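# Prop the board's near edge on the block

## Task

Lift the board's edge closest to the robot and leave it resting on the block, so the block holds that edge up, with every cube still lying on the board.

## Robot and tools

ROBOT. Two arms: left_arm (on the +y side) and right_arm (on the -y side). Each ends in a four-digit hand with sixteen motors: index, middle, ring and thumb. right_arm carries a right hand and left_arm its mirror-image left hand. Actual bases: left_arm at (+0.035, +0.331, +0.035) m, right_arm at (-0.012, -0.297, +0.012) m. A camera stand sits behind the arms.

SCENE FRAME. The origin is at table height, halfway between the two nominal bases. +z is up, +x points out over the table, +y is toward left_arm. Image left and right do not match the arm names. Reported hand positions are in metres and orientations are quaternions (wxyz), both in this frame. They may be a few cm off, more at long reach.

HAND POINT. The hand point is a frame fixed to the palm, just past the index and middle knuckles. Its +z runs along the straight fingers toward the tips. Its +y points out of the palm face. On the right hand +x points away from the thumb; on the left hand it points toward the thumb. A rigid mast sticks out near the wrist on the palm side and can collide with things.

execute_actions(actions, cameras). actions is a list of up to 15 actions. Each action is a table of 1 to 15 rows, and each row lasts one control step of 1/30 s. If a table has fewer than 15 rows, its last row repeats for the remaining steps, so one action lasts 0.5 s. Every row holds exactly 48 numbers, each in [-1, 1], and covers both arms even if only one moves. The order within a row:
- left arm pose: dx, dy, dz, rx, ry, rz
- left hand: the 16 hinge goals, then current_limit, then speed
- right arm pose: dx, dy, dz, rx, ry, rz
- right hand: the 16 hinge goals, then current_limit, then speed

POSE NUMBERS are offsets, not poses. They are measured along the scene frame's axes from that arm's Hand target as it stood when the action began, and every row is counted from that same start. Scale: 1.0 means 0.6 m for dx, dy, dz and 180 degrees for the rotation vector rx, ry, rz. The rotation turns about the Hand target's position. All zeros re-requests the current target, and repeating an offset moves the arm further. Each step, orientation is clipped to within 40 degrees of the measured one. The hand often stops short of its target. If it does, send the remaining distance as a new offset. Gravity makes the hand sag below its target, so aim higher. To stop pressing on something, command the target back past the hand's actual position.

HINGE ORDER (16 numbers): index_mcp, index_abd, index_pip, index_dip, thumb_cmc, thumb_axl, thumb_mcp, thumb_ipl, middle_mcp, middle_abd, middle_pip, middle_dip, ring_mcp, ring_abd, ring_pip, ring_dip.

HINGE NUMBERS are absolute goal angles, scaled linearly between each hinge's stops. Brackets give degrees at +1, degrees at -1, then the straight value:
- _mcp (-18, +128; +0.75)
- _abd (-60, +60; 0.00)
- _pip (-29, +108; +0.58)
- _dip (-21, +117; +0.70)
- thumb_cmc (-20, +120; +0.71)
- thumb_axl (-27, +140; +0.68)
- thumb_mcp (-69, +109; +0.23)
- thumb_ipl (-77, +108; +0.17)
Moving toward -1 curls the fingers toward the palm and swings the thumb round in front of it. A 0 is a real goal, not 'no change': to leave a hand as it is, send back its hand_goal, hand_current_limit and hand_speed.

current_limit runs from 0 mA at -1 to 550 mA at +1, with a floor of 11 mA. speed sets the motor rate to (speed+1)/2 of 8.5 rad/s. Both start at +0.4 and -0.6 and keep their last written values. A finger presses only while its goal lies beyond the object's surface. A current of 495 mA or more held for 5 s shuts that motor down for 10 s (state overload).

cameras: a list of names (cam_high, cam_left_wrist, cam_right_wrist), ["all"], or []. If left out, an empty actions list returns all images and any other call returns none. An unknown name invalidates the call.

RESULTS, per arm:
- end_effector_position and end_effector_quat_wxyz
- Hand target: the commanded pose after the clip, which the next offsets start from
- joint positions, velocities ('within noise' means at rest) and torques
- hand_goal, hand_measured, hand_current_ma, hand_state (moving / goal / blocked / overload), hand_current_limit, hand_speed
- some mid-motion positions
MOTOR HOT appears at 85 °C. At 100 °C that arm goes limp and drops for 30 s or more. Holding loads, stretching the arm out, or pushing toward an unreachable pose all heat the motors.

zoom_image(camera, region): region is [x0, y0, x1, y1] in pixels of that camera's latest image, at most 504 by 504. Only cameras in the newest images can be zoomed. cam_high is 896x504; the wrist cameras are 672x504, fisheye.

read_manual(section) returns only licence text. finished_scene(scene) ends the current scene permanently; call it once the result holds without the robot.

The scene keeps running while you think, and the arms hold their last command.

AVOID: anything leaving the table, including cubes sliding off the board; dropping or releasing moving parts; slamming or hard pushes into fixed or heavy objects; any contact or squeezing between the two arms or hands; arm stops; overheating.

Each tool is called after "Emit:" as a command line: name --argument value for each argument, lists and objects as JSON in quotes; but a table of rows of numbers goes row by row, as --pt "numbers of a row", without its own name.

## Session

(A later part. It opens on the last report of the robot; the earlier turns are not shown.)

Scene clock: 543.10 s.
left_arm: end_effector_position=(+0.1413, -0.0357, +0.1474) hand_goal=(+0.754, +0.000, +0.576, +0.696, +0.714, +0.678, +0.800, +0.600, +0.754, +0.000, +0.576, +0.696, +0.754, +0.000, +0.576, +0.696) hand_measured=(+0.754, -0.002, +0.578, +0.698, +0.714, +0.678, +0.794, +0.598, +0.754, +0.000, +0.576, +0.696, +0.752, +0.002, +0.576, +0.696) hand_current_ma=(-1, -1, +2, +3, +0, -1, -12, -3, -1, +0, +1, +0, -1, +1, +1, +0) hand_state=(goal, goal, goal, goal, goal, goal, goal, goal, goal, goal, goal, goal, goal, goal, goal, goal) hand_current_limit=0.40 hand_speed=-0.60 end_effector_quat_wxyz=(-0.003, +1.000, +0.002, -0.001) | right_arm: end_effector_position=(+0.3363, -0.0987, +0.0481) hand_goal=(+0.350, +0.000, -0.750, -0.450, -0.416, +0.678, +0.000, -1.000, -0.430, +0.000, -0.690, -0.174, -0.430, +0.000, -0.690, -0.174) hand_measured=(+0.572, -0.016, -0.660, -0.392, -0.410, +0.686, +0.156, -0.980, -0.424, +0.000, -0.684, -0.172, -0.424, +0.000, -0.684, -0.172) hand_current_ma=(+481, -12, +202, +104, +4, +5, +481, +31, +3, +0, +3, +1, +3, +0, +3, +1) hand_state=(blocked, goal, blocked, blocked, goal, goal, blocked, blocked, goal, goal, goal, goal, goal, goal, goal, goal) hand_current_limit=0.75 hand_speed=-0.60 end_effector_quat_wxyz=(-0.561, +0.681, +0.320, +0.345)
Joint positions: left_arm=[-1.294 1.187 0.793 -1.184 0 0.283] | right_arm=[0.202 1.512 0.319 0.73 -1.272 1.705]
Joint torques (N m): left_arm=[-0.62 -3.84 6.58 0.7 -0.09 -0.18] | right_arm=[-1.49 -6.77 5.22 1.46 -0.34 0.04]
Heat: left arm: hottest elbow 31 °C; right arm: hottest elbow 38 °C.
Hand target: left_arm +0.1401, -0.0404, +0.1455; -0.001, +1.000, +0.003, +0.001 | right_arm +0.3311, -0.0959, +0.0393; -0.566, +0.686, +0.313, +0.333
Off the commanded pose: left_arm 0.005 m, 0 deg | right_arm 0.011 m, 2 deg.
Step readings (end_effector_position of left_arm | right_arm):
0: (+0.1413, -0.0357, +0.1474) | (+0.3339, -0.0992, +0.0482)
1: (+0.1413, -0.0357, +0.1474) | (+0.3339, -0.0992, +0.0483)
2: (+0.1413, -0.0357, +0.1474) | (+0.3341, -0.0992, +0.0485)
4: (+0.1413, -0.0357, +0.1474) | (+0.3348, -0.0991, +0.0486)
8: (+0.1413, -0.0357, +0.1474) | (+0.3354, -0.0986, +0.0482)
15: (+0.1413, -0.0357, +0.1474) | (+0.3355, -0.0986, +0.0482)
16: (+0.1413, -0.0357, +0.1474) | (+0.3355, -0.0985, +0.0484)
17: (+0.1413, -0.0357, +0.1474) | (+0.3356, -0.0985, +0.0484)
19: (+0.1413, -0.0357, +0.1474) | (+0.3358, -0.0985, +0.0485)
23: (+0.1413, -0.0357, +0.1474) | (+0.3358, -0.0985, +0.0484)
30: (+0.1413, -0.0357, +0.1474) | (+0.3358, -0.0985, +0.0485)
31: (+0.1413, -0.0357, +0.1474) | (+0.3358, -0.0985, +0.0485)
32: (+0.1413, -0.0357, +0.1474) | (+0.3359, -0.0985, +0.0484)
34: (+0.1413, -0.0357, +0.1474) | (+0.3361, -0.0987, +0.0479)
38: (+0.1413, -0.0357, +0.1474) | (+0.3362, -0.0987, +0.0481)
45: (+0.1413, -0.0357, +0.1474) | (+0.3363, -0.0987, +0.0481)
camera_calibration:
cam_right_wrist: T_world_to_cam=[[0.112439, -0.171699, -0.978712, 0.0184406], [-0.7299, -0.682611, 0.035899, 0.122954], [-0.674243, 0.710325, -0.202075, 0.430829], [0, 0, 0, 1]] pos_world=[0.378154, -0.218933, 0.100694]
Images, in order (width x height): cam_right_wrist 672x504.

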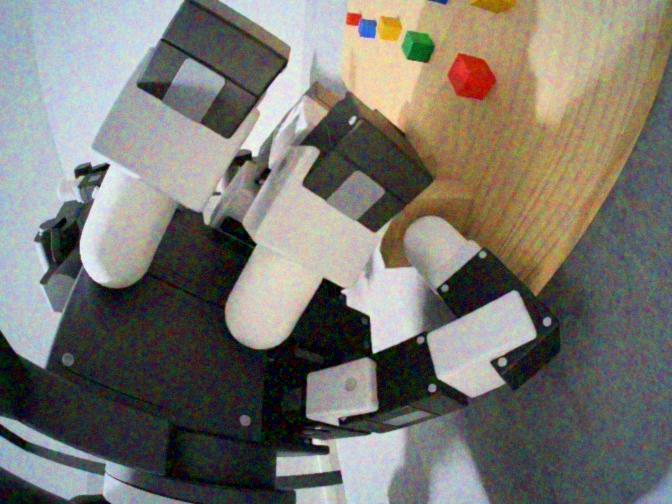

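Emit:
execute_actions --actions '[[[0,0,0,0,0,0,0.754,0,0.576,0.696,0.714,0.678,0.8,0.6,0.754,0,0.576,0.696,0.754,0,0.576,0.696,0.4,-0.6,0.01,0,0.03,0,0,0,0.3,0,-0.75,-0.45,-0.417,0.678,-0.05,-1,-0.43,0,-0.69,-0.174,-0.43,0,-0.69,-0.174,0.77,-0.6]],[[0,0,0,0,0,0,0.754,0,0.576,0.696,0.714,0.678,0.8,0.6,0.754,0,0.576,0.696,0.754,0,0.576,0.696,0.4,-0.6,0.005,0,0.025,0,0,0,0.3,0,-0.75,-0.45,-0.417,0.678,-0.05,-1,-0.43,0,-0.69,-0.174,-0.43,0,-0.69,-0.174,0.77,-0.6]]]' --cameras '["cam_right_wrist","cam_high"]'

Emit:
zoom_image --camera "cam_right_wrist" --region '[400, 130, 600, 350]'

Scene clock: 547.93 s.
left_arm: end_effector_position=(+0.1413, -0.0357, +0.1474) hand_goal=(+0.754, +0.000, +0.576, +0.696, +0.714, +0.678, +0.800, +0.600, +0.754, +0.000, +0.576, +0.696, +0.754, +0.000, +0.576, +0.696) hand_measured=(+0.754, -0.002, +0.578, +0.698, +0.714, +0.678, +0.794, +0.598, +0.754, +0.000, +0.576, +0.696, +0.752, +0.002, +0.576, +0.696) hand_current_ma=(-1, -1, +2, +3, +0, -1, -12, -3, -1, +0, +1, +0, -1, +1, +1, +0) hand_state=(goal, goal, goal, goal, goal, goal, goal, goal, goal, goal, goal, goal, goal, goal, goal, goal) hand_current_limit=0.40 hand_speed=-0.60 end_effector_quat_wxyz=(-0.003, +1.000, +0.002, -0.001) | right_arm: end_effector_position=(+0.3229, -0.1018, +0.0478) hand_goal=(+0.300, +0.000, -0.750, -0.450, -0.416, +0.678, -0.050, -1.000, -0.430, +0.000, -0.690, -0.174, -0.430, +0.000, -0.690, -0.174) hand_measured=(+0.572, -0.032, -0.660, -0.412, -0.398, +0.694, +0.152, -0.982, -0.424, +0.000, -0.684, -0.172, -0.424, +0.000, -0.684, -0.172) hand_current_ma=(+487, -33, +202, +55, +16, +19, +487, +26, +3, +0, +3, +1, +3, +0, +3, +1) hand_state=(blocked, blocked, blocked, blocked, goal, goal, blocked, goal, goal, goal, goal, goal, goal, goal, goal, goal) hand_current_limit=0.77 hand_speed=-0.60 end_effector_quat_wxyz=(-0.569, +0.703, +0.292, +0.311)
Joint positions: left_arm=[-1.294 1.187 0.793 -1.184 0 0.283] | right_arm=[0.202 1.431 0.32 0.557 -1.263 1.714]
Joint torques (N m): left_arm=[-0.5 -3.9 6.58 0.75 -0.11 -0.19] | right_arm=[-1.9 -10.4 9.21 1.22 -0.98 -0.07]
Heat: left arm: hottest elbow 31 °C; right arm: hottest elbow 38 °C.
Hand target: left_arm +0.1401, -0.0404, +0.1455; -0.001, +1.000, +0.003, +0.001 | right_arm +0.3399, -0.0960, +0.0721; -0.566, +0.686, +0.313, +0.333
Off the commanded pose: left_arm 0.005 m, 0 deg | right_arm 0.030 m, 4 deg.
Step readings (end_effector_position of left_arm | right_arm):
0: (+0.1413, -0.0357, +0.1474) | (+0.3363, -0.0987, +0.0481)
1: (+0.1413, -0.0357, +0.1474) | (+0.3363, -0.0987, +0.0481)
2: (+0.1413, -0.0357, +0.1474) | (+0.3362, -0.0987, +0.0480)
4: (+0.1413, -0.0357, +0.1474) | (+0.3357, -0.0989, +0.0478)
8: (+0.1413, -0.0357, +0.1474) | (+0.3336, -0.0994, +0.0478)
15: (+0.1413, -0.0357, +0.1474) | (+0.3311, -0.0999, +0.0469)
16: (+0.1413, -0.0357, +0.1474) | (+0.3310, -0.0999, +0.0469)
17: (+0.1413, -0.0357, +0.1474) | (+0.3306, -0.1000, +0.0470)
19: (+0.1413, -0.0357, +0.1474) | (+0.3295, -0.1005, +0.0479)
23: (+0.1413, -0.0357, +0.1474) | (+0.3267, -0.1010, +0.0493)
30: (+0.1413, -0.0357, +0.1474) | (+0.3240, -0.1016, +0.0487)
camera_calibration:
cam_right_wrist: T_world_to_cam=[[0.0147516, -0.189113, -0.981845, 0.0489746], [-0.7282, -0.674945, 0.11906, 0.107329], [-0.685206, 0.713222, -0.147668, 0.425194], [0, 0, 0, 1]] pos_world=[0.36878, -0.221555, 0.0980944]
Images, in order (width x height): cam_high 896x504, cam_right_wrist 672x504.

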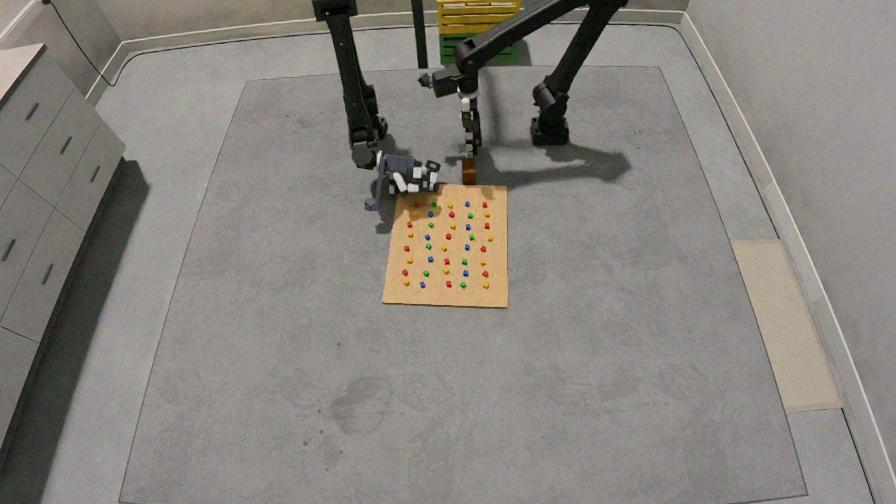

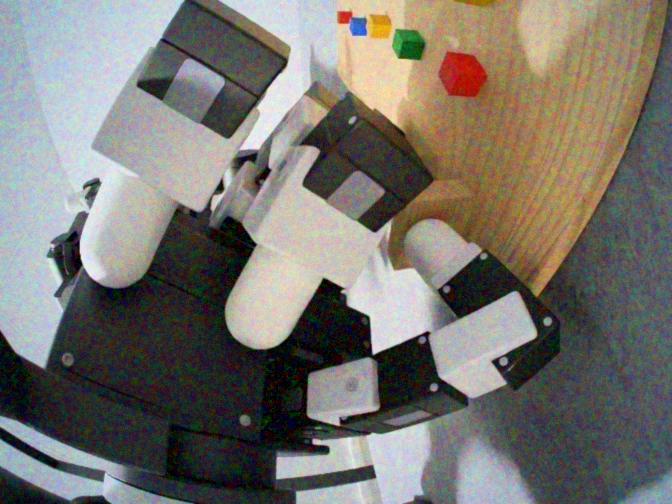

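Scaled by 2.291 from the camera's 672x504 image, which has a finer 960x720 frame.

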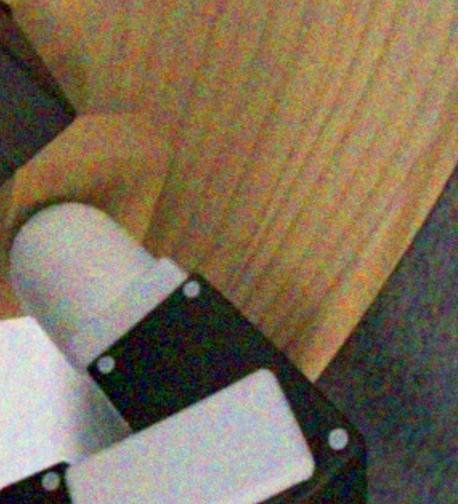

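Emit:
execute_actions --actions '[[[0,0,0,0,0,0,0.754,0,0.576,0.696,0.714,0.678,0.8,0.6,0.754,0,0.576,0.696,0.754,0,0.576,0.696,0.4,-0.6,0.02,0,0.01,0,0,0,0.3,0,-0.75,-0.45,-0.417,0.678,-0.05,-1,-0.43,0,-0.69,-0.174,-0.43,0,-0.69,-0.174,0.77,-0.6]],[[0,0,0,0,0,0,0.754,0,0.576,0.696,0.714,0.678,0.8,0.6,0.754,0,0.576,0.696,0.754,0,0.576,0.696,0.4,-0.6,0.015,0,0.015,0,0,0,0.3,0,-0.75,-0.45,-0.417,0.678,-0.05,-1,-0.43,0,-0.69,-0.174,-0.43,0,-0.69,-0.174,0.77,-0.6]]]' --cameras '["cam_right_wrist","cam_high"]'

Scene clock: 553.20 s.
left_arm: end_effector_position=(+0.1413, -0.0357, +0.1474) hand_goal=(+0.754, +0.000, +0.576, +0.696, +0.714, +0.678, +0.800, +0.600, +0.754, +0.000, +0.576, +0.696, +0.754, +0.000, +0.576, +0.696) hand_measured=(+0.754, -0.002, +0.578, +0.698, +0.714, +0.678, +0.794, +0.598, +0.754, +0.000, +0.576, +0.696, +0.752, +0.002, +0.576, +0.696) hand_current_ma=(-1, -1, +2, +3, +0, -1, -12, -3, -1, +0, +1, +0, -1, +1, +1, +0) hand_state=(goal, goal, goal, goal, goal, goal, goal, goal, goal, goal, goal, goal, goal, goal, goal, goal) hand_current_limit=0.40 hand_speed=-0.60 end_effector_quat_wxyz=(-0.003, +1.000, +0.002, -0.001) | right_arm: end_effector_position=(+0.3239, -0.1007, +0.0486) hand_goal=(+0.300, +0.000, -0.750, -0.450, -0.416, +0.678, -0.050, -1.000, -0.430, +0.000, -0.690, -0.174, -0.430, +0.000, -0.690, -0.174) hand_measured=(+0.572, -0.032, -0.660, -0.428, -0.392, +0.702, +0.152, -0.984, -0.424, +0.000, -0.684, -0.172, -0.424, +0.000, -0.684, -0.172) hand_current_ma=(+487, -33, +202, +22, +26, +37, +487, +23, +3, +0, +3, +1, +3, +0, +3, +1) hand_state=(blocked, blocked, blocked, blocked, blocked, blocked, blocked, goal, goal, goal, goal, goal, goal, goal, goal, goal) hand_current_limit=0.77 hand_speed=-0.60 end_effector_quat_wxyz=(-0.576, +0.713, +0.278, +0.288)
Joint positions: left_arm=[-1.294 1.187 0.793 -1.184 0 0.283] | right_arm=[0.202 1.413 0.354 0.445 -1.27 1.714]
Joint torques (N m): left_arm=[-0.44 -4.01 6.56 0.73 -0.11 -0.18] | right_arm=[-2.78 -10.99 12.33 1.37 -1.15 -0.27]
Heat: left arm: hottest elbow 31 °C; right arm: hottest elbow 38 °C.
Hand target: left_arm +0.1401, -0.0404, +0.1455; -0.001, +1.000, +0.003, +0.001 | right_arm +0.3610, -0.0960, +0.0871; -0.566, +0.686, +0.313, +0.333
Off the commanded pose: left_arm 0.005 m, 0 deg | right_arm 0.054 m, 7 deg.
Step readings (end_effector_position of left_arm | right_arm):
0: (+0.1413, -0.0357, +0.1474) | (+0.3229, -0.1018, +0.0478)
1: (+0.1413, -0.0357, +0.1474) | (+0.3228, -0.1018, +0.0477)
2: (+0.1413, -0.0357, +0.1474) | (+0.3228, -0.1018, +0.0476)
4: (+0.1413, -0.0357, +0.1474) | (+0.3226, -0.1018, +0.0469)
8: (+0.1413, -0.0357, +0.1474) | (+0.3228, -0.1016, +0.0462)
15: (+0.1413, -0.0357, +0.1474) | (+0.3231, -0.1015, +0.0462)
16: (+0.1413, -0.0357, +0.1474) | (+0.3231, -0.1015, +0.0462)
17: (+0.1413, -0.0357, +0.1474) | (+0.3232, -0.1014, +0.0463)
19: (+0.1413, -0.0357, +0.1474) | (+0.3236, -0.1011, +0.0471)
23: (+0.1413, -0.0357, +0.1474) | (+0.3238, -0.1008, +0.0487)
30: (+0.1413, -0.0357, +0.1474) | (+0.3239, -0.1007, +0.0488)
camera_calibration:
cam_right_wrist: T_world_to_cam=[[-0.0432265, -0.194779, -0.979894, 0.0681847], [-0.715753, -0.678241, 0.166392, 0.102], [-0.697014, 0.708555, -0.110096, 0.426804], [0, 0, 0, 1]] pos_world=[0.373442, -0.219952, 0.0968311]
Images, in order (width x height): cam_high 896x504, cam_right_wrist 672x504.

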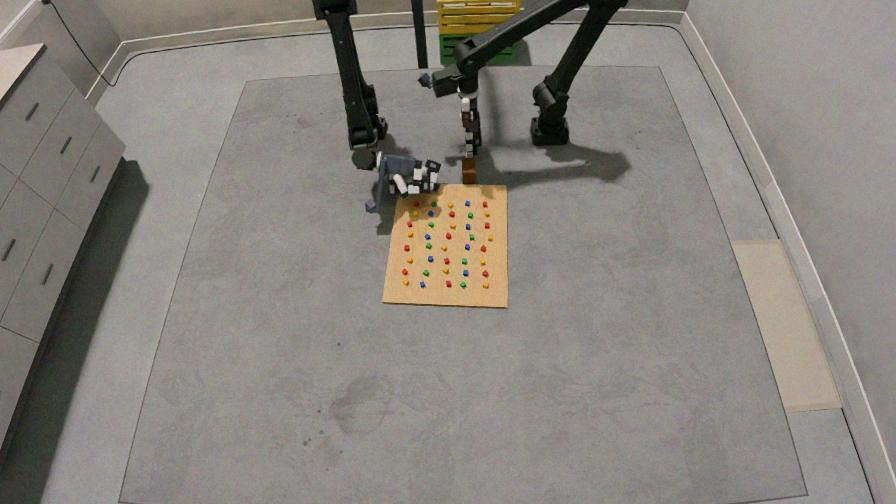

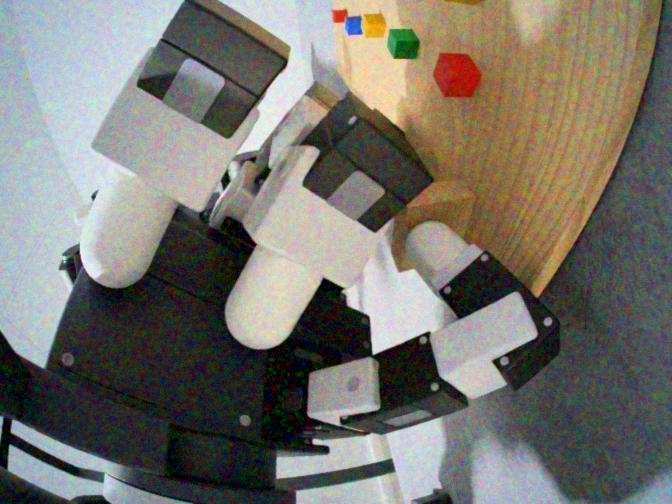

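Emit:
execute_actions --actions '[[[0,0,0,0,0,0,0.754,0,0.576,0.696,0.714,0.678,0.8,0.6,0.754,0,0.576,0.696,0.754,0,0.576,0.696,0.4,-0.6,0.005,0,0.02,0,0,0,0.3,0,-0.75,-0.45,-0.417,0.678,-0.05,-1,-0.43,0,-0.69,-0.174,-0.43,0,-0.69,-0.174,0.77,-0.6]],[[0,0,0,0,0,0,0.754,0,0.576,0.696,0.714,0.678,0.8,0.6,0.754,0,0.576,0.696,0.754,0,0.576,0.696,0.4,-0.6,0,0,0.02,0,0,0,0.3,0,-0.75,-0.45,-0.417,0.678,-0.05,-1,-0.43,0,-0.69,-0.174,-0.43,0,-0.69,-0.174,0.77,-0.6]]]' --cameras '["cam_right_wrist","cam_high"]'

Scene clock: 558.13 s.
left_arm: end_effector_position=(+0.1413, -0.0357, +0.1474) hand_goal=(+0.754, +0.000, +0.576, +0.696, +0.714, +0.678, +0.800, +0.600, +0.754, +0.000, +0.576, +0.696, +0.754, +0.000, +0.576, +0.696) hand_measured=(+0.754, -0.002, +0.578, +0.698, +0.714, +0.678, +0.794, +0.598, +0.754, +0.000, +0.576, +0.696, +0.752, +0.002, +0.576, +0.696) hand_current_ma=(-1, -1, +2, +3, +0, -1, -12, -3, -1, +0, +1, +0, -1, +1, +1, +0) hand_state=(goal, goal, goal, goal, goal, goal, goal, goal, goal, goal, goal, goal, goal, goal, goal, goal) hand_current_limit=0.40 hand_speed=-0.60 end_effector_quat_wxyz=(-0.003, +1.000, +0.002, -0.001) | right_arm: end_effector_position=(+0.3266, -0.1000, +0.0696) hand_goal=(+0.300, +0.000, -0.750, -0.450, -0.416, +0.678, -0.050, -1.000, -0.430, +0.000, -0.690, -0.174, -0.430, +0.000, -0.690, -0.174) hand_measured=(+0.572, -0.028, -0.660, -0.428, -0.392, +0.702, +0.152, -0.984, -0.424, +0.000, -0.684, -0.172, -0.424, +0.000, -0.684, -0.172) hand_current_ma=(+487, -26, +202, +22, +26, +37, +487, +23, +3, +0, +3, +1, +3, +0, +3, +1) hand_state=(blocked, blocked, blocked, blocked, blocked, blocked, blocked, goal, goal, goal, goal, goal, goal, goal, goal, goal) hand_current_limit=0.77 hand_speed=-0.60 end_effector_quat_wxyz=(-0.577, +0.713, +0.277, +0.286)
Joint positions: left_arm=[-1.294 1.187 0.793 -1.184 0 0.283] | right_arm=[0.202 1.332 0.381 0.334 -1.273 1.714]
Joint torques (N m): left_arm=[-0.5 -3.78 6.57 0.7 -0.09 -0.17] | right_arm=[-2.96 -10.4 13.59 1.39 -1.09 -0.29]
Heat: left arm: hottest elbow 31 °C; right arm: hottest elbow 39 °C.
Hand target: left_arm +0.1401, -0.0404, +0.1455; -0.001, +1.000, +0.003, +0.001 | right_arm +0.3639, -0.0960, +0.1110; -0.566, +0.686, +0.313, +0.333
Off the commanded pose: left_arm 0.005 m, 0 deg | right_arm 0.056 m, 8 deg.
Step readings (end_effector_position of left_arm | right_arm):
0: (+0.1413, -0.0357, +0.1474) | (+0.3239, -0.1007, +0.0486)
1: (+0.1413, -0.0357, +0.1474) | (+0.3240, -0.1007, +0.0487)
2: (+0.1413, -0.0357, +0.1474) | (+0.3239, -0.1007, +0.0489)
4: (+0.1413, -0.0357, +0.1474) | (+0.3243, -0.1007, +0.0508)
8: (+0.1413, -0.0357, +0.1474) | (+0.3246, -0.1004, +0.0567)
15: (+0.1413, -0.0357, +0.1474) | (+0.3259, -0.1001, +0.0593)
16: (+0.1413, -0.0357, +0.1474) | (+0.3259, -0.1001, +0.0592)
17: (+0.1413, -0.0357, +0.1474) | (+0.3259, -0.1001, +0.0595)
19: (+0.1413, -0.0357, +0.1474) | (+0.3262, -0.1000, +0.0613)
23: (+0.1413, -0.0357, +0.1474) | (+0.3266, -0.1000, +0.0678)
30: (+0.1413, -0.0357, +0.1474) | (+0.3267, -0.1000, +0.0698)
camera_calibration:
cam_right_wrist: T_world_to_cam=[[-0.0463181, -0.193905, -0.979926, 0.0901374], [-0.713644, -0.679994, 0.168287, 0.100058], [-0.698976, 0.707113, -0.106883, 0.430718], [0, 0, 0, 1]] pos_world=[0.376642, -0.219049, 0.117526]
Images, in order (width x height): cam_high 896x504, cam_right_wrist 672x504.

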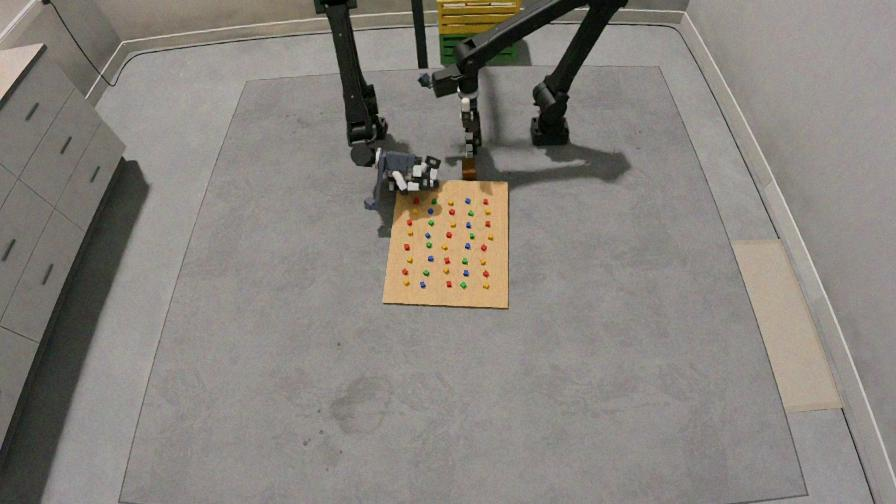

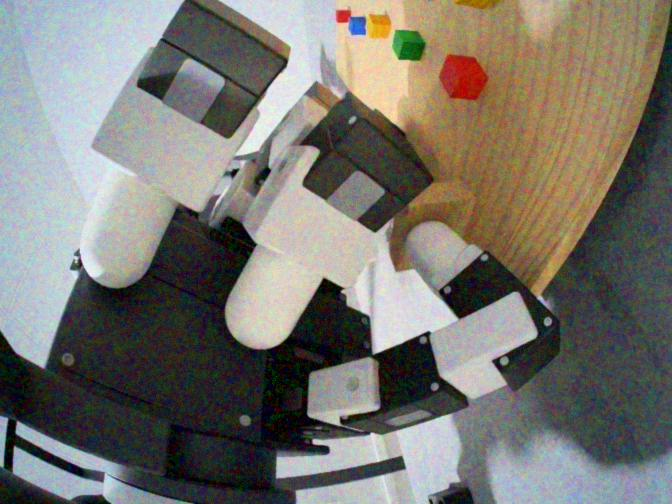

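Emit:
execute_actions --actions '[[[0,0,0,0,0,0,0.754,0,0.576,0.696,0.714,0.678,0.8,0.6,0.754,0,0.576,0.696,0.754,0,0.576,0.696,0.4,-0.6,0,0,0.022,0,0,0,0.3,0,-0.75,-0.45,-0.417,0.678,-0.05,-1,-0.43,0,-0.69,-0.174,-0.43,0,-0.69,-0.174,0.77,-0.6]],[[0,0,0,0,0,0,0.754,0,0.576,0.696,0.714,0.678,0.8,0.6,0.754,0,0.576,0.696,0.754,0,0.576,0.696,0.4,-0.6,0,0,0.022,0,0,0,0.3,0,-0.75,-0.45,-0.417,0.678,-0.05,-1,-0.43,0,-0.69,-0.174,-0.43,0,-0.69,-0.174,0.77,-0.6]]]' --cameras '["cam_right_wrist","cam_high"]'

Emit:
zoom_image --camera "cam_high" --region '[380, 130, 540, 230]'

Scene clock: 563.40 s.
left_arm: end_effector_position=(+0.1413, -0.0357, +0.1474) hand_goal=(+0.754, +0.000, +0.576, +0.696, +0.714, +0.678, +0.800, +0.600, +0.754, +0.000, +0.576, +0.696, +0.754, +0.000, +0.576, +0.696) hand_measured=(+0.754, -0.002, +0.578, +0.698, +0.714, +0.678, +0.794, +0.598, +0.754, +0.000, +0.576, +0.696, +0.752, +0.002, +0.576, +0.696) hand_current_ma=(-1, -1, +2, +3, +0, -1, -12, -3, -1, +0, +1, +0, -1, +1, +1, +0) hand_state=(goal, goal, goal, goal, goal, goal, goal, goal, goal, goal, goal, goal, goal, goal, goal, goal) hand_current_limit=0.40 hand_speed=-0.60 end_effector_quat_wxyz=(-0.003, +1.000, +0.002, -0.001) | right_arm: end_effector_position=(+0.3292, -0.0997, +0.0936) hand_goal=(+0.300, +0.000, -0.750, -0.450, -0.416, +0.678, -0.050, -1.000, -0.430, +0.000, -0.690, -0.174, -0.430, +0.000, -0.690, -0.174) hand_measured=(+0.572, -0.022, -0.660, -0.428, -0.392, +0.702, +0.152, -0.984, -0.424, +0.000, -0.684, -0.172, -0.424, +0.000, -0.684, -0.172) hand_current_ma=(+487, -17, +202, +22, +26, +37, +487, +23, +3, +0, +3, +1, +3, +0, +3, +1) hand_state=(blocked, blocked, blocked, blocked, blocked, blocked, blocked, goal, goal, goal, goal, goal, goal, goal, goal, goal) hand_current_limit=0.77 hand_speed=-0.60 end_effector_quat_wxyz=(-0.576, +0.712, +0.278, +0.287)
Joint positions: left_arm=[-1.294 1.187 0.793 -1.184 0 0.283] | right_arm=[0.202 1.25 0.411 0.224 -1.272 1.713]
Joint torques (N m): left_arm=[-0.32 -4.01 6.58 0.77 -0.1 -0.16] | right_arm=[-2.96 -9.99 14.65 1.21 -1.12 -0.25]
Heat: left arm: hottest elbow 31 °C; right arm: hottest elbow 39 °C.
Hand target: left_arm +0.1401, -0.0404, +0.1455; -0.001, +1.000, +0.003, +0.001 | right_arm +0.3640, -0.0960, +0.1375; -0.566, +0.687, +0.313, +0.333
Off the commanded pose: left_arm 0.005 m, 0 deg | right_arm 0.056 m, 7 deg.
Step readings (end_effector_position of left_arm | right_arm):
0: (+0.1413, -0.0357, +0.1474) | (+0.3267, -0.0999, +0.0697)
1: (+0.1413, -0.0357, +0.1474) | (+0.3267, -0.1000, +0.0698)
2: (+0.1413, -0.0357, +0.1474) | (+0.3267, -0.1000, +0.0701)
4: (+0.1413, -0.0357, +0.1474) | (+0.3270, -0.0999, +0.0722)
8: (+0.1413, -0.0357, +0.1474) | (+0.3277, -0.0999, +0.0795)
15: (+0.1413, -0.0357, +0.1474) | (+0.3279, -0.0998, +0.0818)
16: (+0.1413, -0.0357, +0.1474) | (+0.3278, -0.0998, +0.0817)
17: (+0.1413, -0.0357, +0.1474) | (+0.3278, -0.0999, +0.0820)
19: (+0.1413, -0.0357, +0.1474) | (+0.3281, -0.0999, +0.0839)
23: (+0.1413, -0.0357, +0.1474) | (+0.3290, -0.0997, +0.0913)
30: (+0.1413, -0.0357, +0.1474) | (+0.3293, -0.0997, +0.0937)
camera_calibration:
cam_right_wrist: T_world_to_cam=[[-0.0422904, -0.194361, -0.980018, 0.112389], [-0.714785, -0.679456, 0.165597, 0.0986944], [-0.698064, 0.707505, -0.110192, 0.434983], [0, 0, 0, 1]] pos_world=[0.378944, -0.21885, 0.141731]
Images, in order (width x height): cam_high 896x504, cam_right_wrist 672x504.

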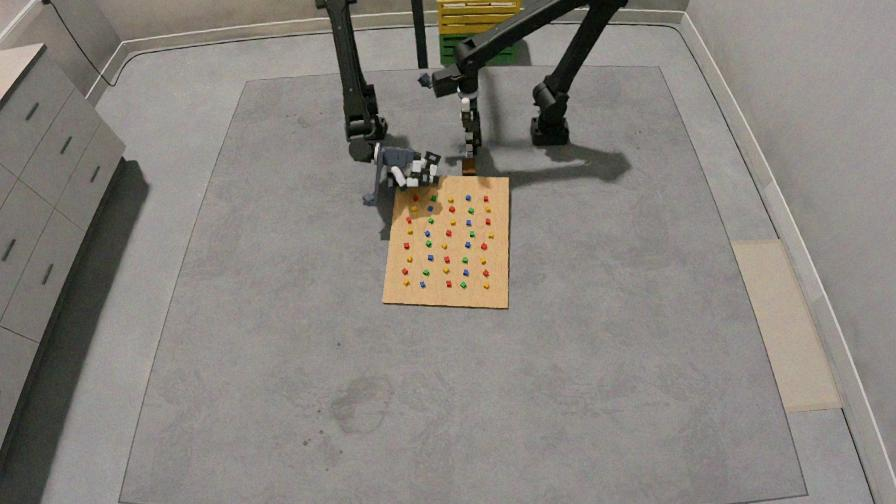

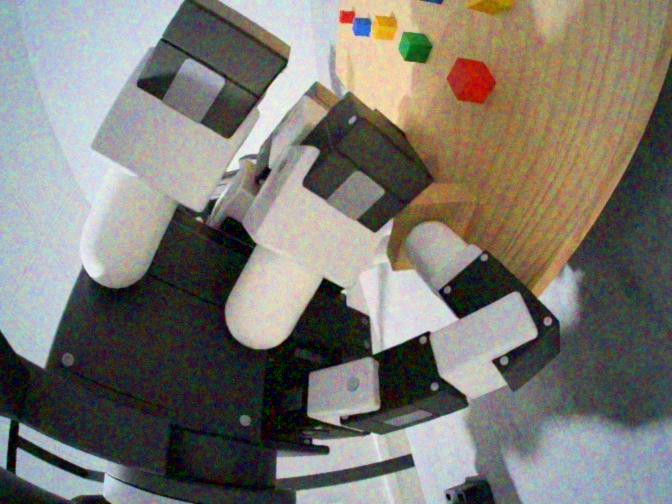

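Scaled by 3.150 from the camera's 896x504 image, which has a finer 1280x720 frame.

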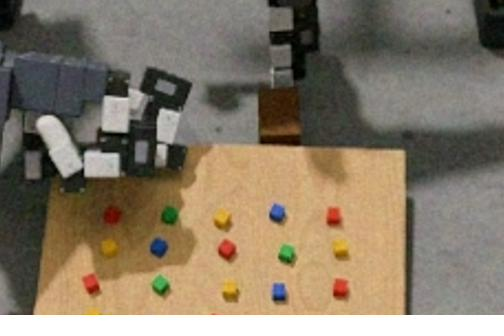

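Emit:
execute_actions --actions '[[[0,0,0,0,0,0,0.754,0,0.576,0.696,0.714,0.678,0.8,0.6,0.754,0,0.576,0.696,0.754,0,0.576,0.696,0.4,-0.6,0,0,0.022,0,0,0,0.3,0,-0.75,-0.45,-0.417,0.678,-0.05,-1,-0.43,0,-0.69,-0.174,-0.43,0,-0.69,-0.174,0.77,-0.6]],[[0,0,0,0,0,0,0.754,0,0.576,0.696,0.714,0.678,0.8,0.6,0.754,0,0.576,0.696,0.754,0,0.576,0.696,0.4,-0.6,0,0,0.022,0,0,0,0.3,0,-0.75,-0.45,-0.417,0.678,-0.05,-1,-0.43,0,-0.69,-0.174,-0.43,0,-0.69,-0.174,0.77,-0.6]],[[0,0,0,0,0,0,0.754,0,0.576,0.696,0.714,0.678,0.8,0.6,0.754,0,0.576,0.696,0.754,0,0.576,0.696,0.4,-0.6,0.004,0,0.02,0,0,0,0.3,0,-0.75,-0.45,-0.417,0.678,-0.05,-1,-0.43,0,-0.69,-0.174,-0.43,0,-0.69,-0.174,0.77,-0.6]]]' --cameras '["all"]'

Emit:
zoom_image --camera "cam_high" --region '[380, 130, 540, 230]'

Emit:
zoom_image --camera "cam_high" --region '[430, 130, 510, 190]'

Scene clock: 568.50 s.
left_arm: end_effector_position=(+0.1413, -0.0357, +0.1474) hand_goal=(+0.754, +0.000, +0.576, +0.696, +0.714, +0.678, +0.800, +0.600, +0.754, +0.000, +0.576, +0.696, +0.754, +0.000, +0.576, +0.696) hand_measured=(+0.754, -0.002, +0.578, +0.698, +0.714, +0.678, +0.794, +0.598, +0.754, +0.000, +0.576, +0.696, +0.752, +0.002, +0.576, +0.696) hand_current_ma=(-1, -1, +2, +3, +0, -1, -12, -3, -1, +0, +1, +0, -1, +1, +1, +0) hand_state=(goal, goal, goal, goal, goal, goal, goal, goal, goal, goal, goal, goal, goal, goal, goal, goal) hand_current_limit=0.40 hand_speed=-0.60 end_effector_quat_wxyz=(-0.003, +1.000, +0.002, -0.001) | right_arm: end_effector_position=(+0.3331, -0.0993, +0.1259) hand_goal=(+0.300, +0.000, -0.750, -0.450, -0.416, +0.678, -0.050, -1.000, -0.430, +0.000, -0.690, -0.174, -0.430, +0.000, -0.690, -0.174) hand_measured=(+0.572, -0.018, -0.660, -0.428, -0.392, +0.702, +0.150, -0.984, -0.424, +0.000, -0.684, -0.172, -0.424, +0.000, -0.684, -0.172) hand_current_ma=(+487, -12, +202, +22, +26, +37, +487, +23, +3, +0, +3, +1, +3, +0, +3, +1) hand_state=(blocked, goal, blocked, blocked, blocked, blocked, blocked, goal, goal, goal, goal, goal, goal, goal, goal, goal) hand_current_limit=0.77 hand_speed=-0.60 end_effector_quat_wxyz=(-0.576, +0.714, +0.278, +0.286)
Joint positions: left_arm=[-1.294 1.187 0.793 -1.184 0 0.283] | right_arm=[0.202 1.161 0.466 0.071 -1.27 1.708]
Joint torques (N m): left_arm=[-0.38 -3.78 6.6 0.73 -0.09 -0.18] | right_arm=[-2.96 -9.58 16.28 1.17 -1.23 -0.24]
Heat: left arm: hottest elbow 31 °C; right arm: hottest elbow 41 °C.
Hand target: left_arm +0.1401, -0.0404, +0.1455; -0.001, +1.000, +0.003, +0.001 | right_arm +0.3663, -0.0960, +0.1759; -0.566, +0.686, +0.313, +0.333
Off the commanded pose: left_arm 0.005 m, 0 deg | right_arm 0.060 m, 8 deg.
Step readings (end_effector_position of left_arm | right_arm):
0: (+0.1413, -0.0357, +0.1474) | (+0.3293, -0.0997, +0.0936)
1: (+0.1413, -0.0357, +0.1474) | (+0.3292, -0.0997, +0.0937)
2: (+0.1413, -0.0357, +0.1474) | (+0.3292, -0.0997, +0.0940)
4: (+0.1413, -0.0357, +0.1474) | (+0.3294, -0.0998, +0.0956)
8: (+0.1413, -0.0357, +0.1474) | (+0.3305, -0.0996, +0.1030)
15: (+0.1413, -0.0357, +0.1474) | (+0.3308, -0.0996, +0.1056)
16: (+0.1413, -0.0357, +0.1474) | (+0.3308, -0.0996, +0.1057)
17: (+0.1413, -0.0357, +0.1474) | (+0.3308, -0.0996, +0.1060)
19: (+0.1413, -0.0357, +0.1474) | (+0.3307, -0.0996, +0.1073)
23: (+0.1413, -0.0357, +0.1474) | (+0.3316, -0.0995, +0.1144)
30: (+0.1413, -0.0357, +0.1474) | (+0.3318, -0.0995, +0.1172)
31: (+0.1413, -0.0357, +0.1474) | (+0.3318, -0.0995, +0.1171)
32: (+0.1413, -0.0357, +0.1474) | (+0.3317, -0.0995, +0.1172)
34: (+0.1413, -0.0357, +0.1474) | (+0.3316, -0.0995, +0.1181)
38: (+0.1413, -0.0357, +0.1474) | (+0.3327, -0.0993, +0.1233)
45: (+0.1413, -0.0357, +0.1474) | (+0.3332, -0.0993, +0.1260)
camera_calibration:
cam_left_wrist: T_world_to_cam=[[-0.773646, 0.63355, 0.00928365, 0.0965267], [0.416628, 0.497608, 0.760794, -0.206871], [0.477382, 0.592453, -0.648927, 0.176111], [0, 0, 0, 1]] pos_world=[0.0767936, -0.0625514, 0.270773]
cam_right_wrist: T_world_to_cam=[[-0.0455406, -0.196562, -0.979433, 0.145069], [-0.714282, -0.679026, 0.169485, 0.0957492], [-0.698375, 0.70731, -0.109477, 0.440943], [0, 0, 0, 1]] pos_world=[0.382942, -0.218352, 0.17413]

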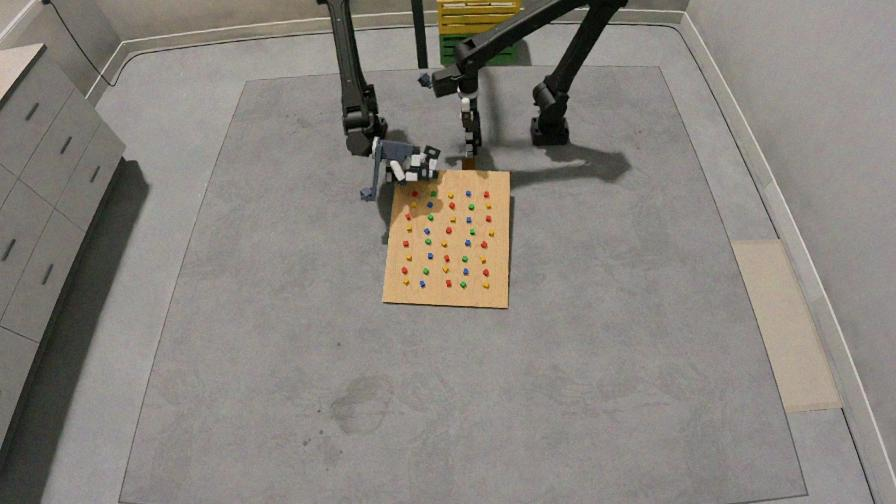

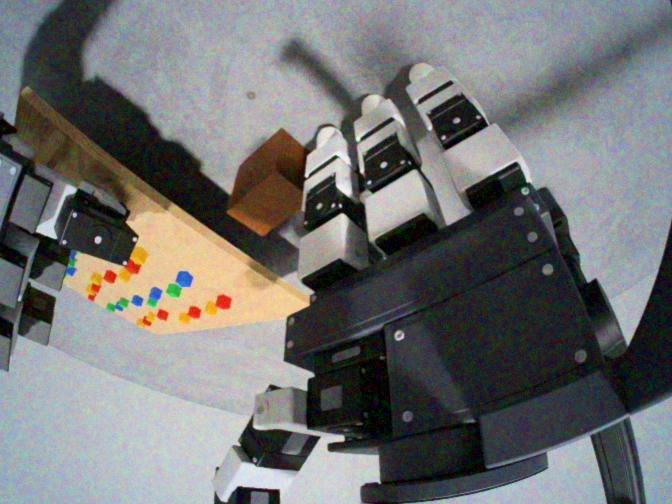

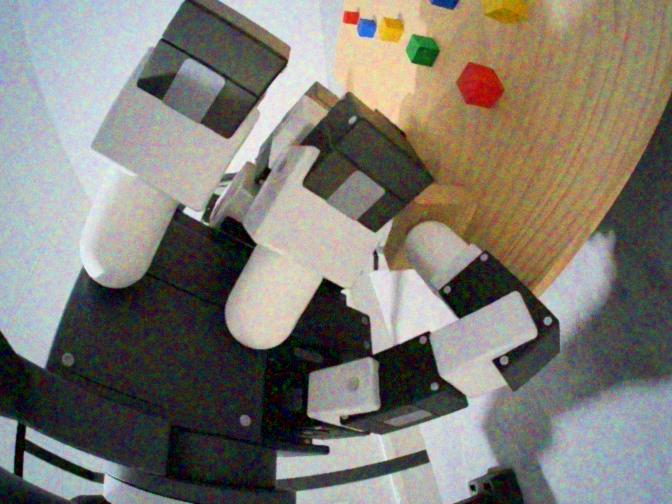

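Scaled by 3.150 from the camera's 896x504 image, which has a finer 1280x720 frame.

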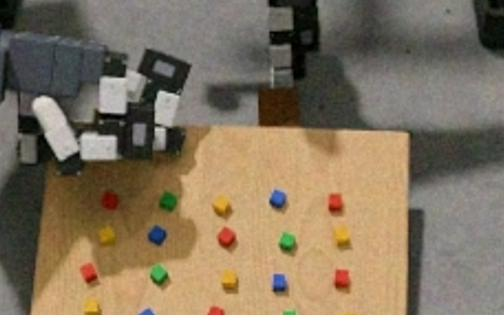

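Scaled by 6.300 from the camera's 896x504 image, which has a finer 1280x720 frame.

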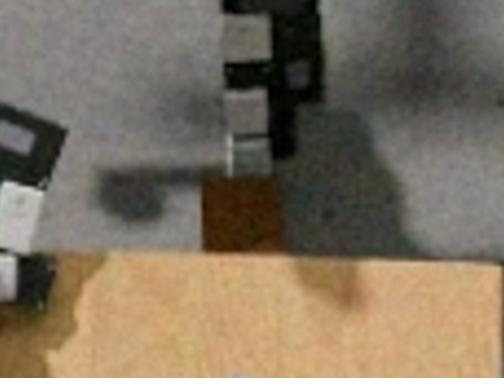

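Emit:
execute_actions --actions '[[[0,0,0,0,0,0,0.754,0,0.576,0.696,0.714,0.678,0.8,0.6,0.754,0,0.576,0.696,0.754,0,0.576,0.696,0.4,-0.6,0,0,0.018,0,0,0,0.3,0,-0.75,-0.45,-0.417,0.678,-0.05,-1,-0.43,0,-0.69,-0.174,-0.43,0,-0.69,-0.174,0.77,-0.6]],[[0.03,0,0,0,0,0,0.754,0,0.576,0.696,0.714,0.678,0.8,0.6,0.754,0,0.576,0.696,0.754,0,0.576,0.696,0.4,-0.6,0,0,0,0,0,0,0.3,0,-0.75,-0.45,-0.417,0.678,-0.05,-1,-0.43,0,-0.69,-0.174,-0.43,0,-0.69,-0.174,0.77,-0.6]],[[0.03,0,0,0,0,0,0.754,0,0.576,0.696,0.714,0.678,0.8,0.6,0.754,0,0.576,0.696,0.754,0,0.576,0.696,0.4,-0.6,0,0,0,0,0,0,0.3,0,-0.75,-0.45,-0.417,0.678,-0.05,-1,-0.43,0,-0.69,-0.174,-0.43,0,-0.69,-0.174,0.77,-0.6]]]' --cameras '["all"]'

Emit:
zoom_image --camera "cam_high" --region '[430, 130, 510, 190]'

Scene clock: 580.17 s.
left_arm: end_effector_position=(+0.1672, -0.0273, +0.1372) hand_goal=(+0.754, +0.000, +0.576, +0.696, +0.714, +0.678, +0.800, +0.600, +0.754, +0.000, +0.576, +0.696, +0.754, +0.000, +0.576, +0.696) hand_measured=(+0.754, -0.002, +0.578, +0.698, +0.714, +0.678, +0.794, +0.598, +0.754, +0.000, +0.576, +0.696, +0.752, +0.002, +0.576, +0.696) hand_current_ma=(-1, -3, +2, +3, +0, -1, -11, -3, -1, +0, +1, +0, -1, +1, +1, +0) hand_state=(goal, goal, goal, goal, goal, goal, goal, goal, goal, goal, goal, goal, goal, goal, goal, goal) hand_current_limit=0.40 hand_speed=-0.60 end_effector_quat_wxyz=(-0.015, +1.000, +0.004, -0.005) | right_arm: end_effector_position=(+0.3342, -0.0992, +0.1355) hand_goal=(+0.300, +0.000, -0.750, -0.450, -0.416, +0.678, -0.050, -1.000, -0.430, +0.000, -0.690, -0.174, -0.430, +0.000, -0.690, -0.174) hand_measured=(+0.572, -0.016, -0.660, -0.428, -0.392, +0.702, +0.150, -0.984, -0.424, +0.000, -0.684, -0.172, -0.424, +0.000, -0.684, -0.172) hand_current_ma=(+487, -10, +202, +22, +26, +37, +487, +23, +3, +0, +3, +1, +3, +0, +3, +1) hand_state=(blocked, goal, blocked, blocked, blocked, blocked, blocked, goal, goal, goal, goal, goal, goal, goal, goal, goal) hand_current_limit=0.77 hand_speed=-0.60 end_effector_quat_wxyz=(-0.576, +0.713, +0.278, +0.286)
Joint positions: left_arm=[-1.204 1.217 0.793 -1.179 -0.001 0.37] | right_arm=[0.202 1.139 0.483 0.03 -1.27 1.705]
Joint torques (N m): left_arm=[1.49 -3.9 8.38 0.77 -0.07 0.06] | right_arm=[-3.02 -9.64 16.64 1.18 -1.25 -0.22]
Heat: left arm: hottest elbow 31 °C; right arm: hottest elbow 44 °C.
Hand target: left_arm +0.1761, -0.0404, +0.1455; -0.001, +1.000, +0.003, +0.001 | right_arm +0.3664, -0.0960, +0.1868; -0.566, +0.686, +0.313, +0.333
Off the commanded pose: left_arm 0.018 m, 2 deg | right_arm 0.061 m, 7 deg.
Step readings (end_effector_position of left_arm | right_arm):
0: (+0.1413, -0.0357, +0.1474) | (+0.3331, -0.0993, +0.1259)
1: (+0.1413, -0.0357, +0.1474) | (+0.3331, -0.0993, +0.1258)
2: (+0.1413, -0.0357, +0.1474) | (+0.3331, -0.0993, +0.1261)
4: (+0.1413, -0.0357, +0.1474) | (+0.3331, -0.0993, +0.1273)
8: (+0.1413, -0.0357, +0.1474) | (+0.3339, -0.0992, +0.1327)
15: (+0.1413, -0.0357, +0.1474) | (+0.3343, -0.0991, +0.1356)
16: (+0.1413, -0.0357, +0.1473) | (+0.3342, -0.0991, +0.1355)
17: (+0.1413, -0.0357, +0.1473) | (+0.3342, -0.0991, +0.1355)
19: (+0.1425, -0.0354, +0.1466) | (+0.3342, -0.0991, +0.1355)
23: (+0.1497, -0.0332, +0.1442) | (+0.3342, -0.0991, +0.1355)
30: (+0.1526, -0.0327, +0.1431) | (+0.3342, -0.0992, +0.1355)
31: (+0.1526, -0.0327, +0.1431) | (+0.3342, -0.0992, +0.1355)
32: (+0.1537, -0.0325, +0.1429) | (+0.3342, -0.0992, +0.1355)
34: (+0.1571, -0.0315, +0.1419) | (+0.3342, -0.0992, +0.1355)
38: (+0.1660, -0.0280, +0.1386) | (+0.3342, -0.0992, +0.1355)
45: (+0.1676, -0.0272, +0.1372) | (+0.3342, -0.0992, +0.1355)
camera_calibration:
cam_left_wrist: T_world_to_cam=[[-0.776101, 0.629873, 0.030446, 0.108707], [0.420859, 0.481399, 0.768852, -0.216308], [0.469623, 0.60952, -0.638702, 0.152469], [0, 0, 0, 1]] pos_world=[0.1038, -0.0572742, 0.260381]
cam_right_wrist: T_world_to_cam=[[-0.04365, -0.197172, -0.979397, 0.153893], [-0.714236, -0.679298, 0.168588, 0.0950986], [-0.698543, 0.706879, -0.111176, 0.442927], [0, 0, 0, 1]] pos_world=[0.384044, -0.218152, 0.183933]

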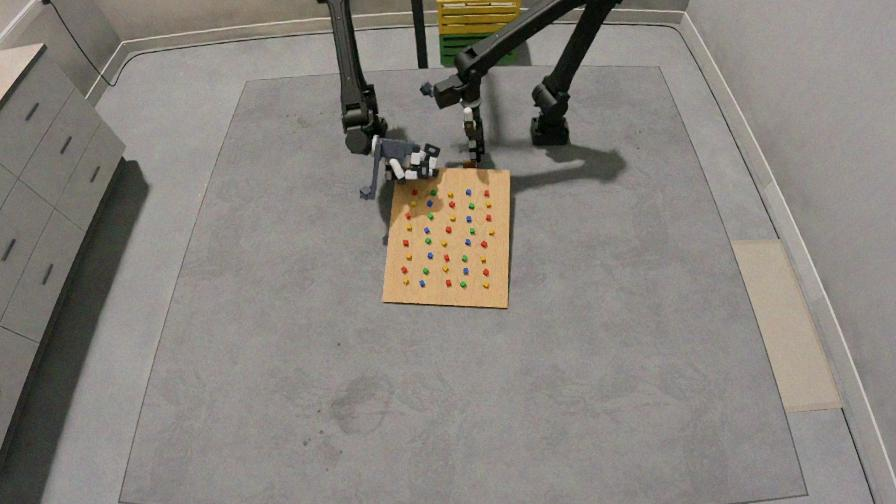

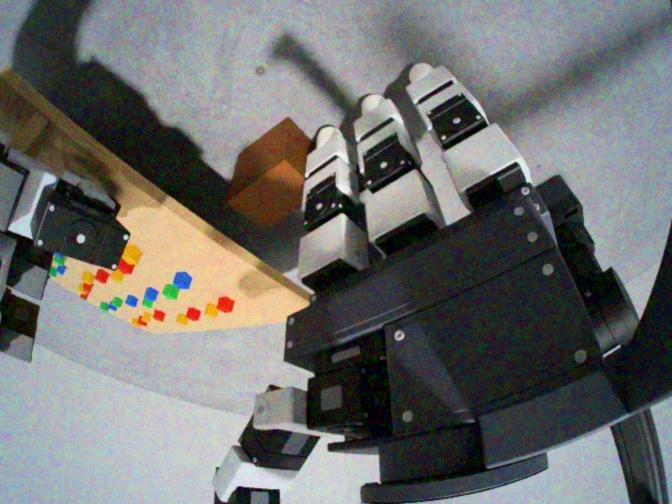

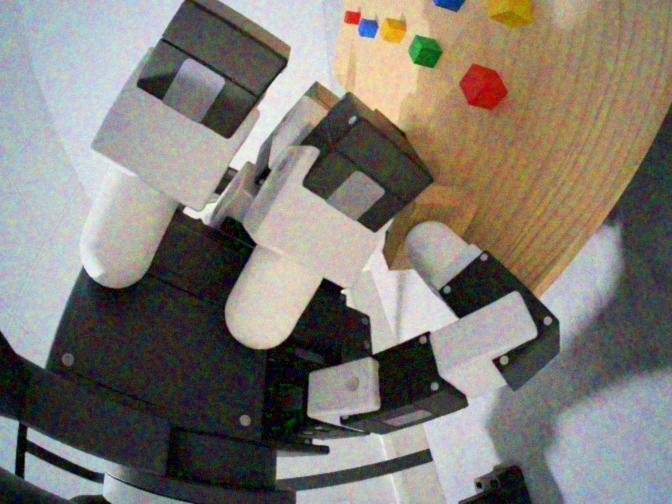

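Scaled by 6.300 from the camera's 896x504 image, which has a finer 1280x720 frame.

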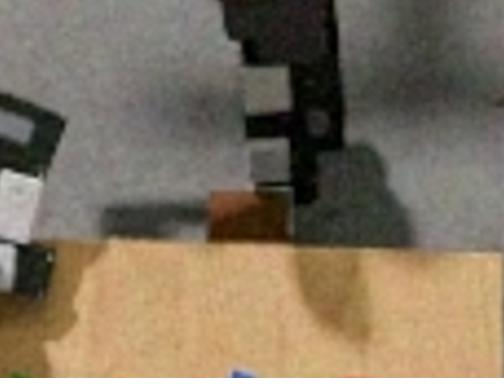

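Emit:
execute_actions --actions '[[[-0.008,-0.025,0.008,0,0,0,0.754,0,0.576,0.696,0.714,0.678,0.8,0.6,0.754,0,0.576,0.696,0.754,0,0.576,0.696,0.4,-0.6,0,0,0,0,0,0,0.3,0,-0.75,-0.45,-0.417,0.678,-0.05,-1,-0.43,0,-0.69,-0.174,-0.43,0,-0.69,-0.174,0.77,-0.6]],[[0.025,0,0,0,0,0,0.754,0,0.576,0.696,0.714,0.678,0.8,0.6,0.754,0,0.576,0.696,0.754,0,0.576,0.696,0.4,-0.6,0,0,0,0,0,0,0.3,0,-0.75,-0.45,-0.417,0.678,-0.05,-1,-0.43,0,-0.69,-0.174,-0.43,0,-0.69,-0.174,0.77,-0.6]]]' --cameras '["cam_high","cam_left_wrist"]'

Emit:
zoom_image --camera "cam_high" --region '[430, 130, 510, 190]'

Scene clock: 584.07 s.
left_arm: end_effector_position=(+0.1739, -0.0373, +0.1356) hand_goal=(+0.754, +0.000, +0.576, +0.696, +0.714, +0.678, +0.800, +0.600, +0.754, +0.000, +0.576, +0.696, +0.754, +0.000, +0.576, +0.696) hand_measured=(+0.754, -0.002, +0.578, +0.698, +0.714, +0.678, +0.794, +0.598, +0.754, +0.000, +0.576, +0.696, +0.752, +0.002, +0.576, +0.696) hand_current_ma=(-1, -3, +2, +3, +0, -1, -11, -3, -1, +0, +1, +0, -1, +1, +1, +0) hand_state=(goal, goal, goal, goal, goal, goal, goal, goal, goal, goal, goal, goal, goal, goal, goal, goal) hand_current_limit=0.40 hand_speed=-0.60 end_effector_quat_wxyz=(-0.019, +1.000, +0.003, -0.007) | right_arm: end_effector_position=(+0.3342, -0.0992, +0.1355) hand_goal=(+0.300, +0.000, -0.750, -0.450, -0.416, +0.678, -0.050, -1.000, -0.430, +0.000, -0.690, -0.174, -0.430, +0.000, -0.690, -0.174) hand_measured=(+0.572, -0.016, -0.660, -0.428, -0.392, +0.702, +0.150, -0.984, -0.424, +0.000, -0.684, -0.172, -0.424, +0.000, -0.684, -0.172) hand_current_ma=(+487, -10, +202, +22, +26, +37, +487, +23, +3, +0, +3, +1, +3, +0, +3, +1) hand_state=(blocked, goal, blocked, blocked, blocked, blocked, blocked, goal, goal, goal, goal, goal, goal, goal, goal, goal) hand_current_limit=0.77 hand_speed=-0.60 end_effector_quat_wxyz=(-0.576, +0.713, +0.278, +0.286)
Joint positions: left_arm=[-1.194 1.258 0.825 -1.179 -0.001 0.381] | right_arm=[0.202 1.139 0.483 0.03 -1.27 1.705]
Joint torques (N m): left_arm=[1.61 -4.31 9.63 0.43 -0.07 0.05] | right_arm=[-3.02 -9.52 16.62 1.14 -1.23 -0.22]
Heat: left arm: hottest elbow 31 °C; right arm: hottest elbow 45 °C.
Hand target: left_arm +0.1862, -0.0554, +0.1503; -0.001, +1.000, +0.003, +0.001 | right_arm +0.3664, -0.0960, +0.1868; -0.566, +0.686, +0.313, +0.333
Off the commanded pose: left_arm 0.026 m, 2 deg | right_arm 0.061 m, 7 deg.
Step readings (end_effector_position of left_arm | right_arm):
0: (+0.1672, -0.0273, +0.1372) | (+0.3342, -0.0992, +0.1355)
1: (+0.1672, -0.0273, +0.1371) | (+0.3342, -0.0992, +0.1355)
2: (+0.1672, -0.0273, +0.1368) | (+0.3342, -0.0992, +0.1355)
4: (+0.1674, -0.0279, +0.1354) | (+0.3342, -0.0992, +0.1355)
8: (+0.1673, -0.0315, +0.1335) | (+0.3342, -0.0992, +0.1355)
15: (+0.1670, -0.0349, +0.1354) | (+0.3342, -0.0992, +0.1355)
16: (+0.1670, -0.0350, +0.1355) | (+0.3342, -0.0992, +0.1355)
17: (+0.1671, -0.0352, +0.1355) | (+0.3342, -0.0992, +0.1355)
19: (+0.1678, -0.0361, +0.1357) | (+0.3342, -0.0992, +0.1355)
23: (+0.1718, -0.0374, +0.1357) | (+0.3342, -0.0992, +0.1355)
30: (+0.1740, -0.0372, +0.1356) | (+0.3342, -0.0992, +0.1355)
camera_calibration:
cam_left_wrist: T_world_to_cam=[[-0.774321, 0.631588, 0.0390503, 0.118829], [0.425207, 0.473611, 0.771292, -0.214465], [0.468644, 0.613832, -0.635282, 0.154277], [0, 0, 0, 1]] pos_world=[0.110903, -0.0681781, 0.258785]
Images, in order (width x height): cam_high 896x504, cam_left_wrist 672x504.

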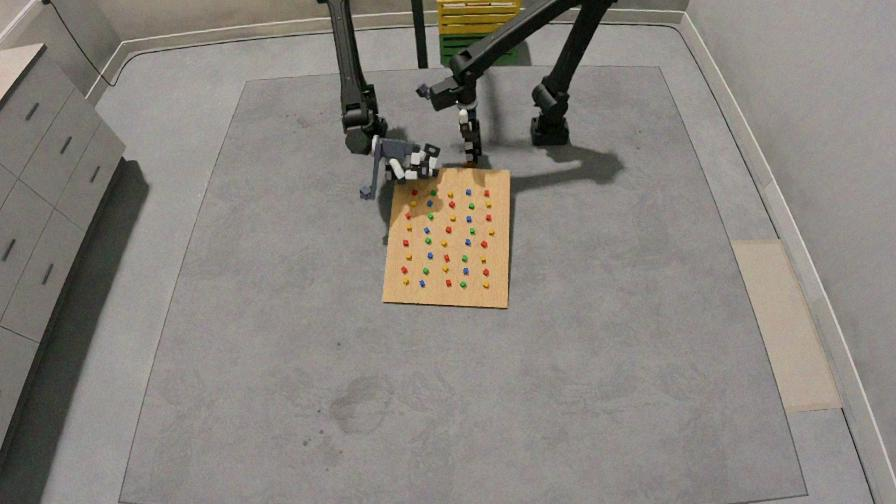

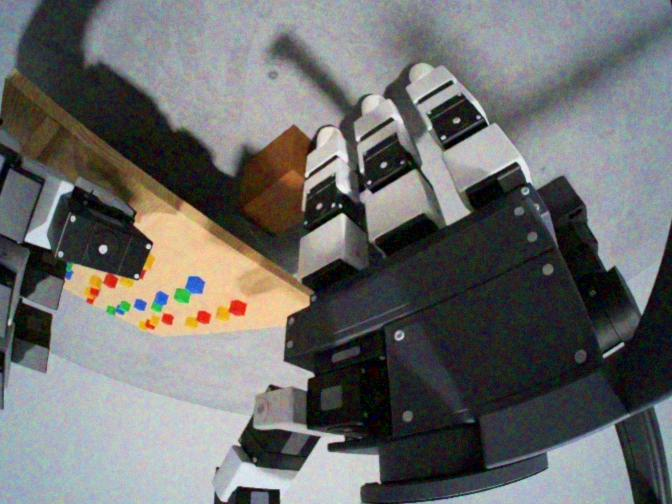

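Scaled by 6.300 from the camera's 896x504 image, which has a finer 1280x720 frame.

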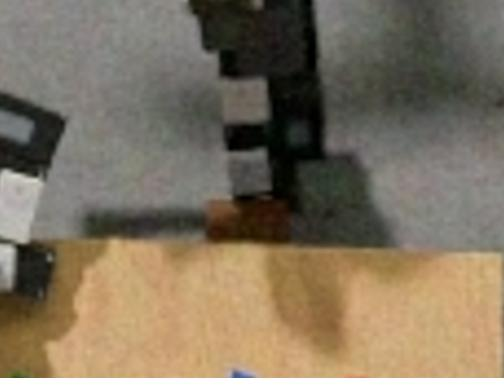

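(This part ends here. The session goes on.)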